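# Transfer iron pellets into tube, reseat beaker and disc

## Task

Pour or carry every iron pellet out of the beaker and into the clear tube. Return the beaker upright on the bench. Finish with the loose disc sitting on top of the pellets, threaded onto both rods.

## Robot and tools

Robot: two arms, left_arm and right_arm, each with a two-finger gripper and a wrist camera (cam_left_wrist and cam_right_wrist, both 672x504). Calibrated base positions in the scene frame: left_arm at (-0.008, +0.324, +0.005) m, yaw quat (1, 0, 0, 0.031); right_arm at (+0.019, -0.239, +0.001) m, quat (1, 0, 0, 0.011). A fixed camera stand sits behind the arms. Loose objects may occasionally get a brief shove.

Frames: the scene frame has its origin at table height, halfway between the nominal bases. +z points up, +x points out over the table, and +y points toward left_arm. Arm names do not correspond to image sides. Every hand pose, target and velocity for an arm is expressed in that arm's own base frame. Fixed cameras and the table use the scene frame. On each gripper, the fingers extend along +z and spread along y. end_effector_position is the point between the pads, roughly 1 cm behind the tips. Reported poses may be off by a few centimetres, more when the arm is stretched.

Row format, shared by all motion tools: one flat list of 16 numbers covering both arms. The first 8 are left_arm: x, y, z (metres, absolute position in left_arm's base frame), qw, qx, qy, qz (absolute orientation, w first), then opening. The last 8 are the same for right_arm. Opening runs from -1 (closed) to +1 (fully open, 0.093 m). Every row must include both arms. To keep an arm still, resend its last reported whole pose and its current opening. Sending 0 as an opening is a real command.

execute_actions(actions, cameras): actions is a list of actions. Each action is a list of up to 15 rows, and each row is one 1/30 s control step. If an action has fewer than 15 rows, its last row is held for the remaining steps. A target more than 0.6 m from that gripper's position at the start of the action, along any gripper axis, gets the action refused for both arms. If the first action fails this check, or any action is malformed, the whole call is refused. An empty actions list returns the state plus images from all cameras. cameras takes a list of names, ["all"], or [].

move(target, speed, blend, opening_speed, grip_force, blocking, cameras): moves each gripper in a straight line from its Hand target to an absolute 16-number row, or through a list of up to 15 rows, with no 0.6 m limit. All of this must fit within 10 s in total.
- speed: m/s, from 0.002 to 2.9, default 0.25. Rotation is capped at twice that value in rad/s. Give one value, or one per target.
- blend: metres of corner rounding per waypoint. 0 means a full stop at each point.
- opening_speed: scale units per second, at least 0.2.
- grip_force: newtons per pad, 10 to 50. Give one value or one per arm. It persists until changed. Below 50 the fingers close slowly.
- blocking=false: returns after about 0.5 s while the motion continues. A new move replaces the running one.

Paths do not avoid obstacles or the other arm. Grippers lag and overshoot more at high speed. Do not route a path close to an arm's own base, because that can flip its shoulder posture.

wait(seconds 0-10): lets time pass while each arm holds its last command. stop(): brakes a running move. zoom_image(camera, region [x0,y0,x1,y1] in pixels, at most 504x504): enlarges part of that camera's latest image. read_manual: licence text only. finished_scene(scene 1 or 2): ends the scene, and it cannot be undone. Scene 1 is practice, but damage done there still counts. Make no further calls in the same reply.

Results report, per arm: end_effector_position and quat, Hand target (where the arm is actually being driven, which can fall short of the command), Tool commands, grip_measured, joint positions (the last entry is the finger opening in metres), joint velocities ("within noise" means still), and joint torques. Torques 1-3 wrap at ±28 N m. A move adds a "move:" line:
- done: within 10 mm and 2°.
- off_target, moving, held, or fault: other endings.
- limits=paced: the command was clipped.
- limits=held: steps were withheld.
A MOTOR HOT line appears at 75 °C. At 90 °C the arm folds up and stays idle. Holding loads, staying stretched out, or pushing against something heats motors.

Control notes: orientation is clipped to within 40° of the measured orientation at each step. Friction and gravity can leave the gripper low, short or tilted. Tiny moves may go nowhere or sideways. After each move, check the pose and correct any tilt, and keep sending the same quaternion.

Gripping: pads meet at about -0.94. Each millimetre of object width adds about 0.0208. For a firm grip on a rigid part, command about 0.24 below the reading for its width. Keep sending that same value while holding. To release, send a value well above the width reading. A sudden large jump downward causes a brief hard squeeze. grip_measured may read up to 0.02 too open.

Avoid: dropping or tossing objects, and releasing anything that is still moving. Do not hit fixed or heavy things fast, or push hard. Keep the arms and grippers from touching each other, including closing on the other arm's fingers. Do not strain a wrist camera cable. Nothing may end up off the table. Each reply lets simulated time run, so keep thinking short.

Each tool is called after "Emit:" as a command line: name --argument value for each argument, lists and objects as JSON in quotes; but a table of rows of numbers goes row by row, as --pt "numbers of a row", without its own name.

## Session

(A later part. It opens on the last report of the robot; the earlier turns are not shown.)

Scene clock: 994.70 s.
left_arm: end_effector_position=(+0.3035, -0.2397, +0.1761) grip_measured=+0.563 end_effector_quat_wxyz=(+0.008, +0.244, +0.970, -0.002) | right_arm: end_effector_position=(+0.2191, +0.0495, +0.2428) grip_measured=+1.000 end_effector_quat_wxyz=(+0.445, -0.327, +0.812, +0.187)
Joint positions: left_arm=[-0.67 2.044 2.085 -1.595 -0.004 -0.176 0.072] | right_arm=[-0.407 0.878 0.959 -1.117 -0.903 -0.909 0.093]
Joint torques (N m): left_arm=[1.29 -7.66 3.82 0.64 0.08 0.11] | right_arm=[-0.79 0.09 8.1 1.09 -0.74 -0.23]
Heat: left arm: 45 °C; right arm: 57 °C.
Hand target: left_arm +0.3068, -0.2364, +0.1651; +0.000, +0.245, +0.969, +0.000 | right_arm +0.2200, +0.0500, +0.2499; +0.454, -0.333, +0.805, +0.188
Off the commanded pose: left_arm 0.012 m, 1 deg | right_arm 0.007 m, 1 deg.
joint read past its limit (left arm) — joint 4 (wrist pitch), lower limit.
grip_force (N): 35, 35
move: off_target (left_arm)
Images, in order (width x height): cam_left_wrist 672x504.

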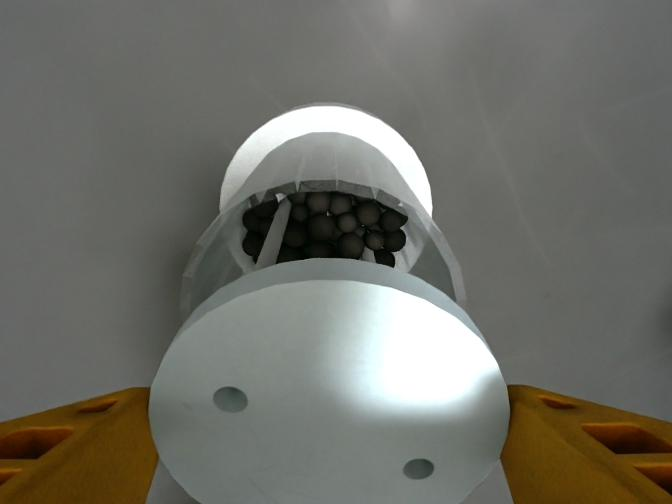

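Emit:
move --pt "0.3085 -0.235 0.165 0 0.2453 0.9694 0 0.4 0.22 0.05 0.25 0.453 -0.333 0.804 0.188 1" --speed 0.01

Emit:
move --pt "0.31 -0.233 0.165 0 0.2453 0.9694 0 0.4 0.22 0.05 0.25 0.453 -0.333 0.804 0.188 1" --speed 0.01 --cameras '["cam_left_wrist"]'

Emit:
zoom_image --camera "cam_left_wrist" --region '[220, 170, 420, 290]'

Scene clock: 1005.80 s.
left_arm: end_effector_position=(+0.3036, -0.2394, +0.1761) grip_measured=+0.563 end_effector_quat_wxyz=(+0.007, +0.245, +0.970, -0.004) | right_arm: end_effector_position=(+0.2191, +0.0495, +0.2428) grip_measured=+1.000 end_effector_quat_wxyz=(+0.445, -0.327, +0.812, +0.187)
Joint positions: left_arm=[-0.667 2.044 2.085 -1.595 0.002 -0.173 0.072] | right_arm=[-0.407 0.878 0.959 -1.117 -0.903 -0.909 0.093]
Joint torques (N m): left_arm=[1.47 -7.58 3.95 0.64 0 0.13] | right_arm=[-0.77 0.08 8.1 1.09 -0.74 -0.23]
Heat: left arm: 45 °C; right arm: 57 °C.
Hand target: left_arm +0.3083, -0.2349, +0.1651; +0.000, +0.245, +0.969, +0.000 | right_arm +0.2200, +0.0500, +0.2499; +0.454, -0.333, +0.805, +0.188
Off the commanded pose: left_arm 0.013 m, 1 deg | right_arm 0.007 m, 1 deg.
joint read past its limit (left arm) — joint 4 (wrist pitch), lower limit.
grip_force (N): 35, 35
move: off_target (left_arm)

Scene clock: 1006.53 s.
left_arm: end_effector_position=(+0.3040, -0.2390, +0.1761) grip_measured=+0.563 end_effector_quat_wxyz=(+0.006, +0.246, +0.969, -0.007) | right_arm: end_effector_position=(+0.2191, +0.0495, +0.2428) grip_measured=+1.000 end_effector_quat_wxyz=(+0.445, -0.327, +0.812, +0.187)
Joint positions: left_arm=[-0.663 2.044 2.085 -1.595 0.007 -0.166 0.072] | right_arm=[-0.407 0.878 0.959 -1.117 -0.903 -0.909 0.093]
Joint torques (N m): left_arm=[1.73 -7.6 3.93 0.63 -0.05 0.11] | right_arm=[-0.77 0.08 8.09 1.09 -0.74 -0.23]
Heat: left arm: 45 °C; right arm: 57 °C.
Hand target: left_arm +0.3097, -0.2329, +0.1651; +0.000, +0.245, +0.969, +0.000 | right_arm +0.2200, +0.0500, +0.2499; +0.454, -0.333, +0.805, +0.188
Off the commanded pose: left_arm 0.014 m, 1 deg | right_arm 0.007 m, 1 deg.
joint read past its limit (left arm) — joint 4 (wrist pitch), lower limit.
grip_force (N): 35, 35
move: off_target (left_arm)
Images, in order (width x height): cam_left_wrist 672x504.

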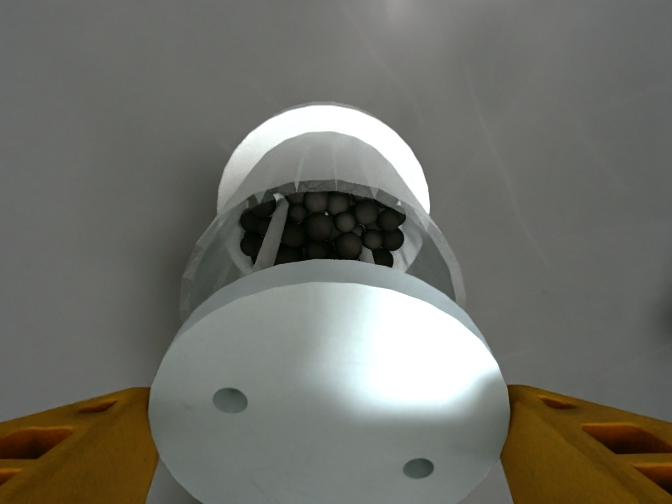

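Scaled by 2.520.

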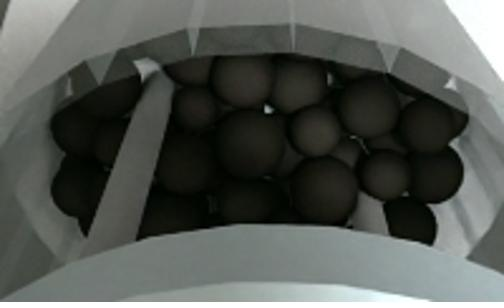

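Emit:
move --pt "0.303 -0.2335 0.16 0 0.2453 0.9694 0 0.4 0.22 0.05 0.25 0.453 -0.333 0.804 0.188 1" --speed 0.015

Emit:
move --pt "0.298 -0.230 0.160 0 0.2453 0.9694 0 0.4 0.22 0.05 0.25 0.453 -0.333 0.804 0.188 1" --speed 0.015

Emit:
move --pt "0.312 -0.240 0.160 0 0.2453 0.9694 0 0.4 0.22 0.05 0.25 0.453 -0.333 0.804 0.188 1" --speed 0.015 --cameras '["all"]'

Emit:
zoom_image --camera "cam_left_wrist" --region '[160, 180, 480, 500]'

Scene clock: 1015.77 s.
left_arm: end_effector_position=(+0.3033, -0.2388, +0.1757) grip_measured=+0.563 end_effector_quat_wxyz=(+0.019, +0.247, +0.969, -0.013) | right_arm: end_effector_position=(+0.2191, +0.0495, +0.2428) grip_measured=+1.000 end_effector_quat_wxyz=(+0.445, -0.327, +0.812, +0.187)
Joint positions: left_arm=[-0.663 2.006 2.026 -1.546 0.009 -0.165 0.072] | right_arm=[-0.407 0.878 0.959 -1.117 -0.903 -0.909 0.093]
Joint torques (N m): left_arm=[0.55 -6.93 3.36 0.56 -0.07 -0.02] | right_arm=[-0.77 0.08 8.09 1.09 -0.74 -0.23]
Heat: left arm: 45 °C; right arm: 57 °C.
Hand target: left_arm +0.3026, -0.2333, +0.1603; +0.000, +0.245, +0.969, +0.000 | right_arm +0.2200, +0.0500, +0.2499; +0.454, -0.333, +0.805, +0.188
Off the commanded pose: left_arm 0.017 m, 3 deg | right_arm 0.007 m, 1 deg.
grip_force (N): 35, 35
move: off_target (left_arm)

Scene clock: 1016.53 s.
left_arm: end_effector_position=(+0.3030, -0.2386, +0.1757) grip_measured=+0.563 end_effector_quat_wxyz=(+0.028, +0.247, +0.969, -0.017) | right_arm: end_effector_position=(+0.2191, +0.0495, +0.2428) grip_measured=+1.000 end_effector_quat_wxyz=(+0.445, -0.327, +0.812, +0.187)
Joint positions: left_arm=[-0.663 1.981 1.989 -1.513 0.009 -0.165 0.072] | right_arm=[-0.407 0.878 0.959 -1.117 -0.903 -0.909 0.093]
Joint torques (N m): left_arm=[0.49 -6.93 3.38 0.39 -0.07 -0.03] | right_arm=[-0.79 0.08 8.1 1.09 -0.75 -0.23]
Heat: left arm: 45 °C; right arm: 57 °C.
Hand target: left_arm +0.2979, -0.2301, +0.1607; +0.000, +0.245, +0.969, +0.000 | right_arm +0.2200, +0.0500, +0.2499; +0.454, -0.333, +0.805, +0.188
Off the commanded pose: left_arm 0.019 m, 4 deg | right_arm 0.007 m, 1 deg.
grip_force (N): 35, 35
move: off_target (left_arm)

Scene clock: 1018.00 s.
left_arm: end_effector_position=(+0.3043, -0.2396, +0.1765) grip_measured=+0.563 end_effector_quat_wxyz=(+0.012, +0.247, +0.969, -0.010) | right_arm: end_effector_position=(+0.2191, +0.0495, +0.2428) grip_measured=+1.000 end_effector_quat_wxyz=(+0.445, -0.327, +0.812, +0.187)
Joint positions: left_arm=[-0.663 2.031 2.066 -1.575 0.009 -0.165 0.072] | right_arm=[-0.407 0.878 0.959 -1.117 -0.903 -0.909 0.093]
Joint torques (N m): left_arm=[0.65 -5.07 6.41 0.57 -0.07 -0.01] | right_arm=[-0.79 0.08 8.1 1.09 -0.74 -0.23]
Heat: left arm: 45 °C; right arm: 57 °C.
Hand target: left_arm +0.3115, -0.2396, +0.1602; +0.000, +0.245, +0.969, +0.000 | right_arm +0.2200, +0.0500, +0.2499; +0.454, -0.333, +0.805, +0.188
Off the commanded pose: left_arm 0.018 m, 2 deg | right_arm 0.007 m, 1 deg.
grip_force (N): 35, 35
move: off_target (left_arm)

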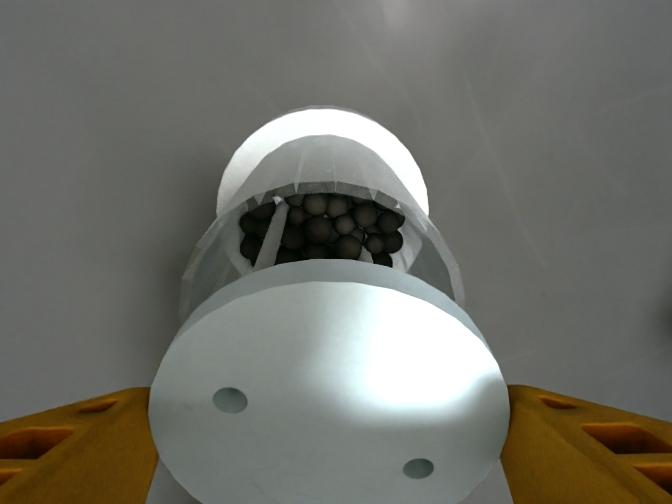

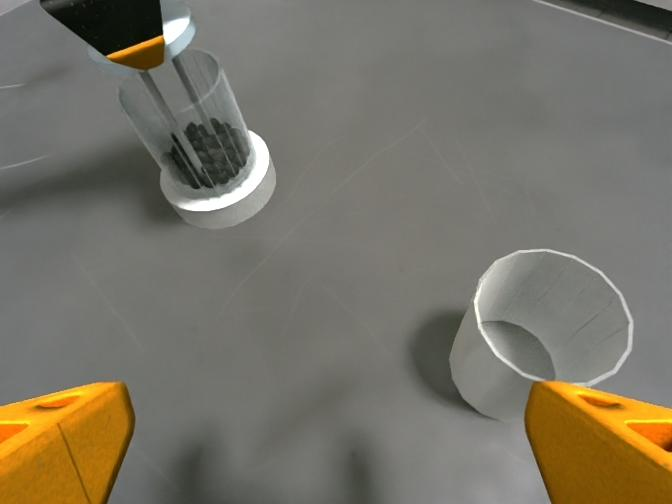

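Scaled by 1.575.

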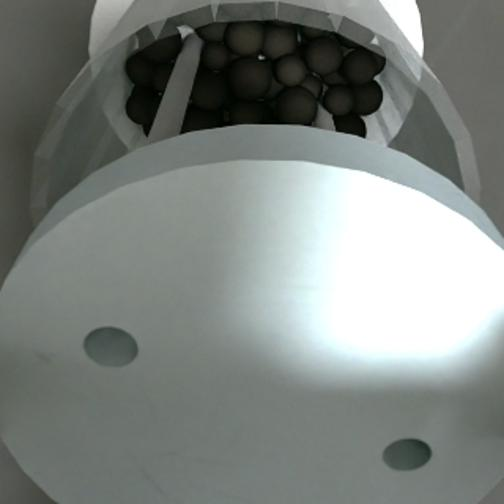

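Emit:
move --pt "0.3045 -0.238 0.158 0 0.2164 0.9763 0 0.4 0.22 0.05 0.25 0.453 -0.333 0.804 0.188 1" --speed 0.03

Emit:
move --pt "0.3045 -0.238 0.158 0 0.284 0.9588 0 0.4 0.22 0.05 0.25 0.453 -0.333 0.804 0.188 1" --speed 0.03 --cameras '["all"]'

Emit:
zoom_image --camera "cam_left_wrist" --region '[160, 180, 480, 500]'

Scene clock: 1029.37 s.
left_arm: end_effector_position=(+0.3040, -0.2394, +0.1756) grip_measured=+0.563 end_effector_quat_wxyz=(+0.016, +0.226, +0.974, -0.012) | right_arm: end_effector_position=(+0.2191, +0.0495, +0.2428) grip_measured=+1.000 end_effector_quat_wxyz=(+0.445, -0.327, +0.812, +0.187)
Joint positions: left_arm=[-0.663 2.018 2.043 -1.557 0.009 -0.206 0.072] | right_arm=[-0.407 0.878 0.959 -1.117 -0.903 -0.909 0.093]
Joint torques (N m): left_arm=[-0.1 -6.65 3.26 0.66 -0.09 -0.32] | right_arm=[-0.77 0.08 8.1 1.09 -0.74 -0.23]
Heat: left arm: 46 °C; right arm: 57 °C.
Hand target: left_arm +0.3041, -0.2377, +0.1584; +0.000, +0.217, +0.976, +0.000 | right_arm +0.2200, +0.0500, +0.2499; +0.454, -0.333, +0.805, +0.188
Off the commanded pose: left_arm 0.018 m, 3 deg | right_arm 0.007 m, 1 deg.
grip_force (N): 35, 35
move: off_target (left_arm)

Scene clock: 1032.10 s.
left_arm: end_effector_position=(+0.3043, -0.2392, +0.1621) grip_measured=+0.563 end_effector_quat_wxyz=(+0.005, +0.274, +0.962, -0.006) | right_arm: end_effector_position=(+0.2191, +0.0495, +0.2428) grip_measured=+1.000 end_effector_quat_wxyz=(+0.445, -0.327, +0.812, +0.187)
Joint positions: left_arm=[-0.663 2.033 2.011 -1.536 0.007 -0.108 0.072] | right_arm=[-0.407 0.878 0.959 -1.117 -0.903 -0.909 0.093]
Joint torques (N m): left_arm=[-0.09 -7.83 6.08 0.39 -0.05 0.16] | right_arm=[-0.79 0.08 8.1 1.09 -0.74 -0.23]
Heat: left arm: 46 °C; right arm: 57 °C.
Hand target: left_arm +0.3045, -0.2379, +0.1580; +0.000, +0.284, +0.959, +0.000 | right_arm +0.2200, +0.0500, +0.2499; +0.454, -0.333, +0.805, +0.188
Off the commanded pose: left_arm 0.004 m, 1 deg | right_arm 0.007 m, 1 deg.
grip_force (N): 35, 35
move: done

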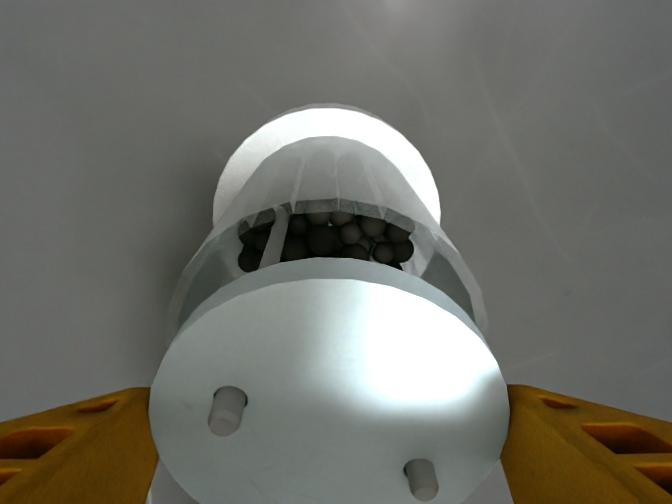

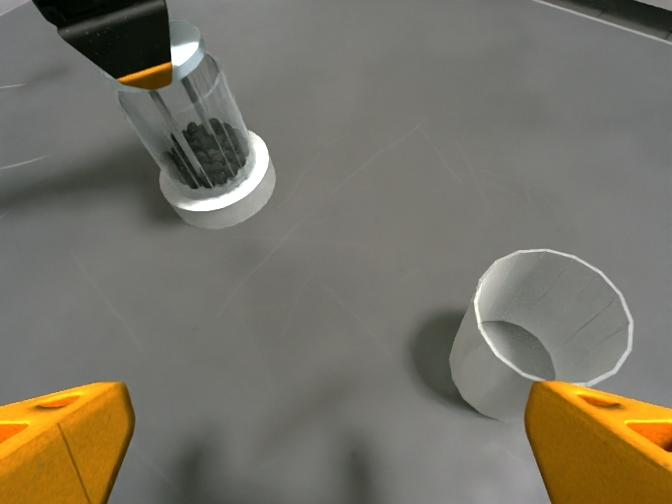

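Scaled by 1.575.

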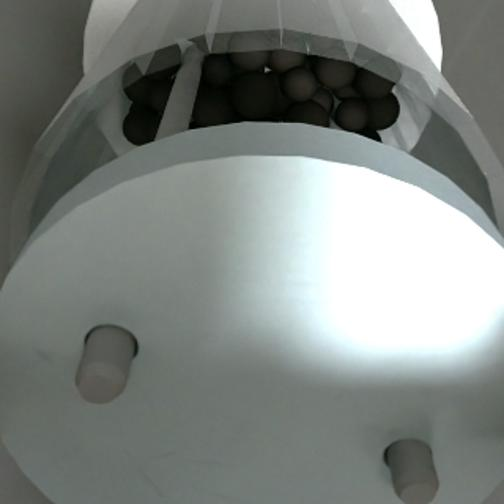

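Emit:
move --pt "0.3045 -0.239 0.147 0 0.274 0.962 0 0.4 0.22 0.05 0.25 0.453 -0.333 0.804 0.188 1" --pt "0.3045 -0.239 0.139 0 0.274 0.962 0 0.4 0.22 0.05 0.25 0.453 -0.333 0.804 0.188 1" --speed '[0.03,0.015]' --cameras '["all"]'

Emit:
zoom_image --camera "cam_right_wrist" --region '[60, 0, 270, 160]'

Scene clock: 1042.53 s.
left_arm: end_effector_position=(+0.3047, -0.2394, +0.1408) grip_measured=+0.563 end_effector_quat_wxyz=(-0.002, +0.274, +0.962, -0.003) | right_arm: end_effector_position=(+0.2191, +0.0495, +0.2428) grip_measured=+1.000 end_effector_quat_wxyz=(+0.445, -0.327, +0.812, +0.187)
Joint positions: left_arm=[-0.663 2.033 1.925 -1.464 0.006 -0.108 0.072] | right_arm=[-0.407 0.878 0.959 -1.117 -0.903 -0.909 0.093]
Joint torques (N m): left_arm=[-0.28 -8.76 5.55 0.46 -0.05 -0.11] | right_arm=[-0.79 0.08 8.1 1.09 -0.74 -0.23]
Heat: left arm: 46 °C; right arm: 57 °C.
Hand target: left_arm +0.3045, -0.2390, +0.1390; +0.000, +0.274, +0.962, +0.000 | right_arm +0.2200, +0.0500, +0.2499; +0.454, -0.333, +0.805, +0.188
Off the commanded pose: left_arm 0.002 m, 0 deg | right_arm 0.007 m, 1 deg.
grip_force (N): 35, 35
move: done

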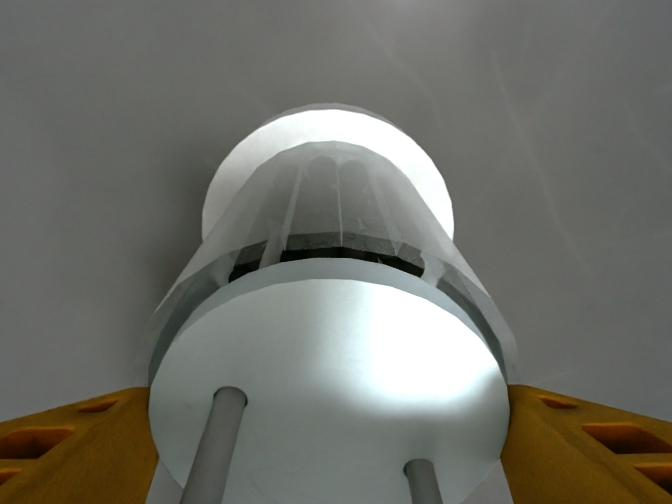

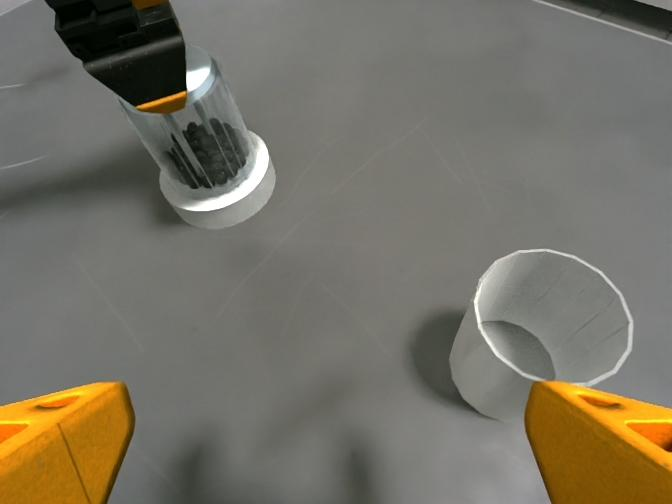

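Scaled by 2.400.

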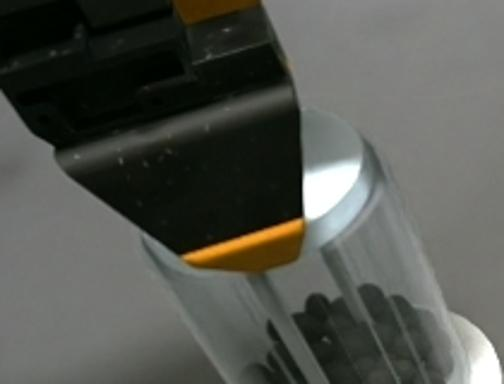

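Emit:
move --pt "0.3045 -0.239 0.139 0 0.274 0.962 0 0.66 0.22 0.05 0.25 0.453 -0.333 0.804 0.188 1" --opening_speed 0.2 --cameras '["all"]'

Scene clock: 1049.07 s.
left_arm: end_effector_position=(+0.3048, -0.2393, +0.1408) grip_measured=+0.660 end_effector_quat_wxyz=(-0.002, +0.274, +0.962, -0.003) | right_arm: end_effector_position=(+0.2191, +0.0495, +0.2428) grip_measured=+1.000 end_effector_quat_wxyz=(+0.445, -0.327, +0.812, +0.187)
Joint positions: left_arm=[-0.663 2.033 1.925 -1.464 0.006 -0.108 0.077] | right_arm=[-0.407 0.878 0.959 -1.117 -0.903 -0.909 0.093]
Joint torques (N m): left_arm=[-0.31 -8.76 5.53 0.46 -0.04 -0.1] | right_arm=[-0.79 0.06 8.1 1.09 -0.74 -0.23]
Heat: left arm: 46 °C; right arm: 57 °C.
Hand target: left_arm +0.3045, -0.2390, +0.1390; +0.000, +0.274, +0.962, +0.000 | right_arm +0.2200, +0.0500, +0.2499; +0.454, -0.333, +0.805, +0.188
Off the commanded pose: left_arm 0.002 m, 0 deg | right_arm 0.007 m, 1 deg.
grip_force (N): 35, 35
move: done

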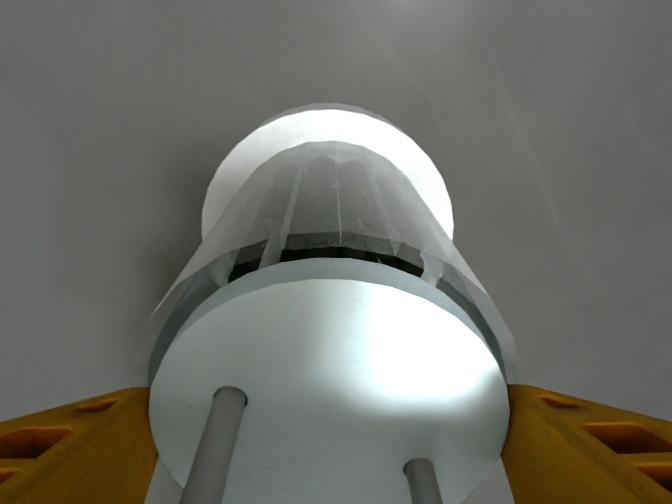

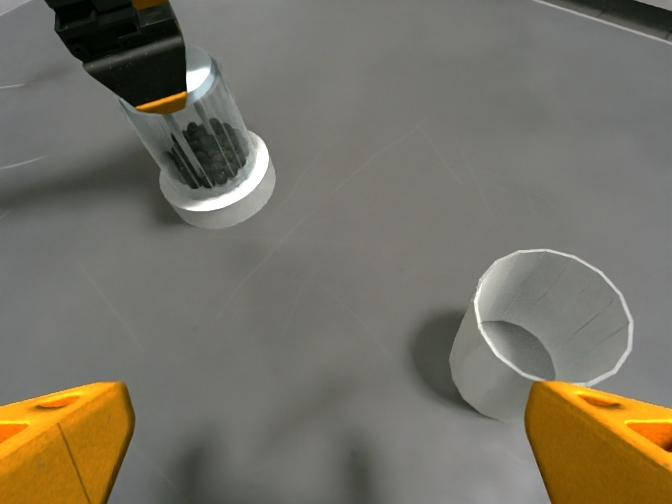

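Still held by compressed pads; open more.

Emit:
move --pt "0.3045 -0.239 0.139 0 0.274 0.962 0 0.95 0.22 0.05 0.25 0.453 -0.333 0.804 0.188 1" --opening_speed 0.2 --cameras '["all"]'

Emit:
zoom_image --camera "cam_left_wrist" --region '[120, 180, 560, 500]'

Scene clock: 1057.63 s.
left_arm: end_effector_position=(+0.3019, -0.2433, +0.1408) grip_measured=+0.948 end_effector_quat_wxyz=(-0.003, +0.278, +0.961, -0.008) | right_arm: end_effector_position=(+0.2191, +0.0495, +0.2428) grip_measured=+1.000 end_effector_quat_wxyz=(+0.445, -0.327, +0.812, +0.187)
Joint positions: left_arm=[-0.671 2.033 1.925 -1.463 0.018 -0.108 0.091] | right_arm=[-0.407 0.878 0.959 -1.117 -0.903 -0.909 0.093]
Joint torques (N m): left_arm=[0.44 -8.75 5.56 0.46 -0.16 -0.1] | right_arm=[-0.77 0.09 8.09 1.09 -0.75 -0.23]
Heat: left arm: 47 °C; right arm: 57 °C.
Hand target: left_arm +0.3045, -0.2391, +0.1391; +0.000, +0.274, +0.962, +0.000 | right_arm +0.2200, +0.0500, +0.2499; +0.454, -0.333, +0.805, +0.188
Off the commanded pose: left_arm 0.005 m, 1 deg | right_arm 0.007 m, 1 deg.
grip_force (N): 35, 35
move: done

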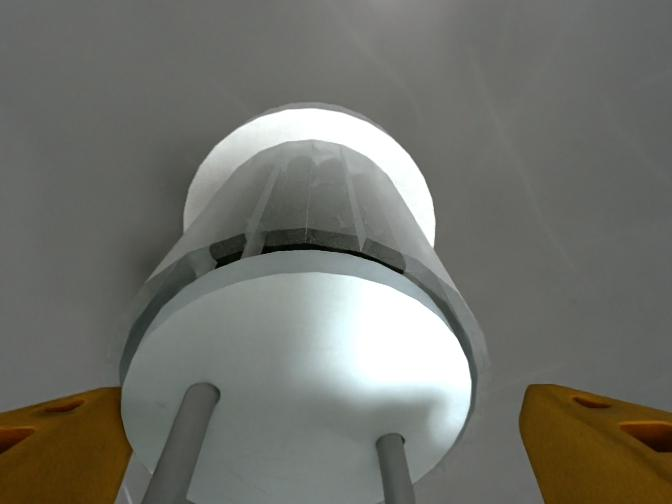

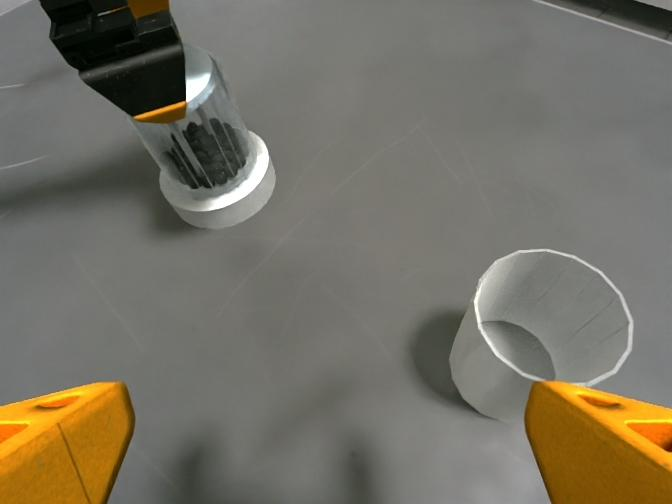

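Scaled by 1.145.

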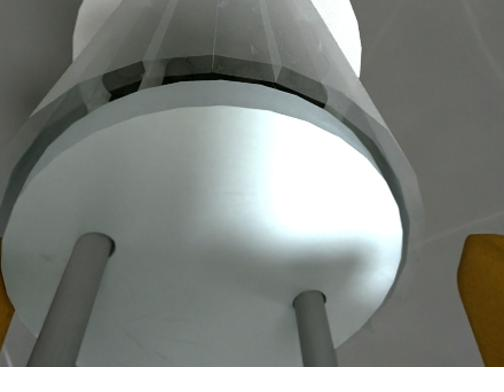

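Emit:
move --pt "0.3055 -0.2355 0.142 0 0.274 0.962 0 1 0.22 0.05 0.25 0.453 -0.333 0.804 0.188 1" --pt "0.306 -0.2355 0.19 0 0.274 0.962 0 1 0.22 0.05 0.25 0.453 -0.333 0.804 0.188 1" --speed '[0.03,0.08]' --cameras '["all"]'

Emit:
zoom_image --camera "cam_right_wrist" --region '[60, 0, 300, 240]'

Scene clock: 1066.30 s.
left_arm: end_effector_position=(+0.3041, -0.2404, +0.1741) grip_measured=+0.999 end_effector_quat_wxyz=(+0.010, +0.274, +0.962, -0.011) | right_arm: end_effector_position=(+0.2191, +0.0495, +0.2428) grip_measured=+1.000 end_effector_quat_wxyz=(+0.445, -0.327, +0.812, +0.187)
Joint positions: left_arm=[-0.663 2.032 2.059 -1.57 0.013 -0.108 0.093] | right_arm=[-0.407 0.878 0.959 -1.117 -0.903 -0.909 0.093]
Joint torques (N m): left_arm=[0.62 -10.32 8.49 0.27 -0.11 0] | right_arm=[-0.79 0.09 8.1 1.09 -0.74 -0.23]
Heat: left arm: 47 °C; right arm: 57 °C.
Hand target: left_arm +0.3056, -0.2353, +0.1892; +0.028, +0.273, +0.961, -0.011 | right_arm +0.2200, +0.0500, +0.2499; +0.454, -0.333, +0.805, +0.188
Off the commanded pose: left_arm 0.017 m, 2 deg | right_arm 0.007 m, 1 deg.
joint sent to its limit (left arm) — joint 4 (wrist pitch), lower limit. The joint targets are off in orientation, not in position.
grip_force (N): 35, 35
move: off_target (left_arm)

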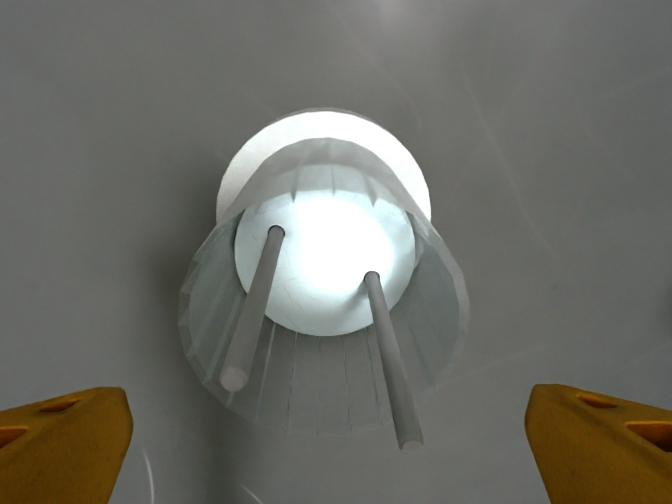

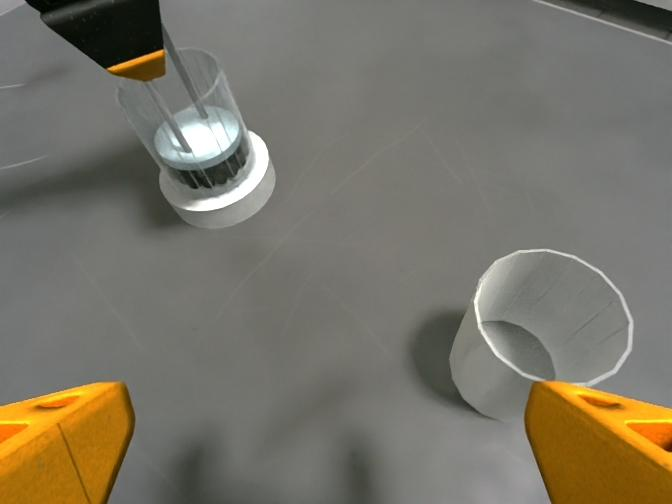

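Scaled by 2.100.

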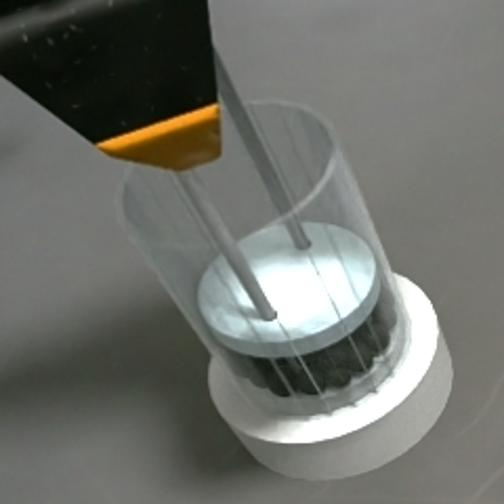

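Disc rests on the pellets.

Emit:
move --target '[0.29,-0.225,0.25,0,0.274,0.962,0,1,0.22,0.05,0.25,0.453,-0.333,0.804,0.188,1]' --speed 0.15

Emit:
finished_scene --scene 2

Scene clock: 1070.73 s.
left_arm: end_effector_position=(+0.2902, -0.2295, +0.2417) grip_measured=+0.999 end_effector_quat_wxyz=(+0.096, +0.273, +0.956, -0.046) | right_arm: end_effector_position=(+0.2191, +0.0495, +0.2428) grip_measured=+1.000 end_effector_quat_wxyz=(+0.445, -0.327, +0.812, +0.187)
Joint positions: left_arm=[-0.663 1.848 2.064 -1.573 0.013 -0.108 0.093] | right_arm=[-0.407 0.878 0.959 -1.117 -0.903 -0.909 0.093]
Joint torques (N m): left_arm=[0.34 -7.98 7.58 0.72 -0.1 -0.05] | right_arm=[-0.77 0.08 8.1 1.09 -0.74 -0.23]
Heat: left arm: 48 °C; right arm: 57 °C.
Hand target: left_arm +0.2898, -0.2249, +0.2493; +0.105, +0.271, +0.956, -0.043 | right_arm +0.2200, +0.0500, +0.2499; +0.454, -0.333, +0.805, +0.188
Off the commanded pose: left_arm 0.010 m, 12 deg | right_arm 0.007 m, 1 deg.
joint sent to its limit (left arm) — joint 4 (wrist pitch), lower limit. The joint targets are off in orientation, not in position.
grip_force (N): 35, 35
move: off_target (left_arm)

The scene is finished: the task was done.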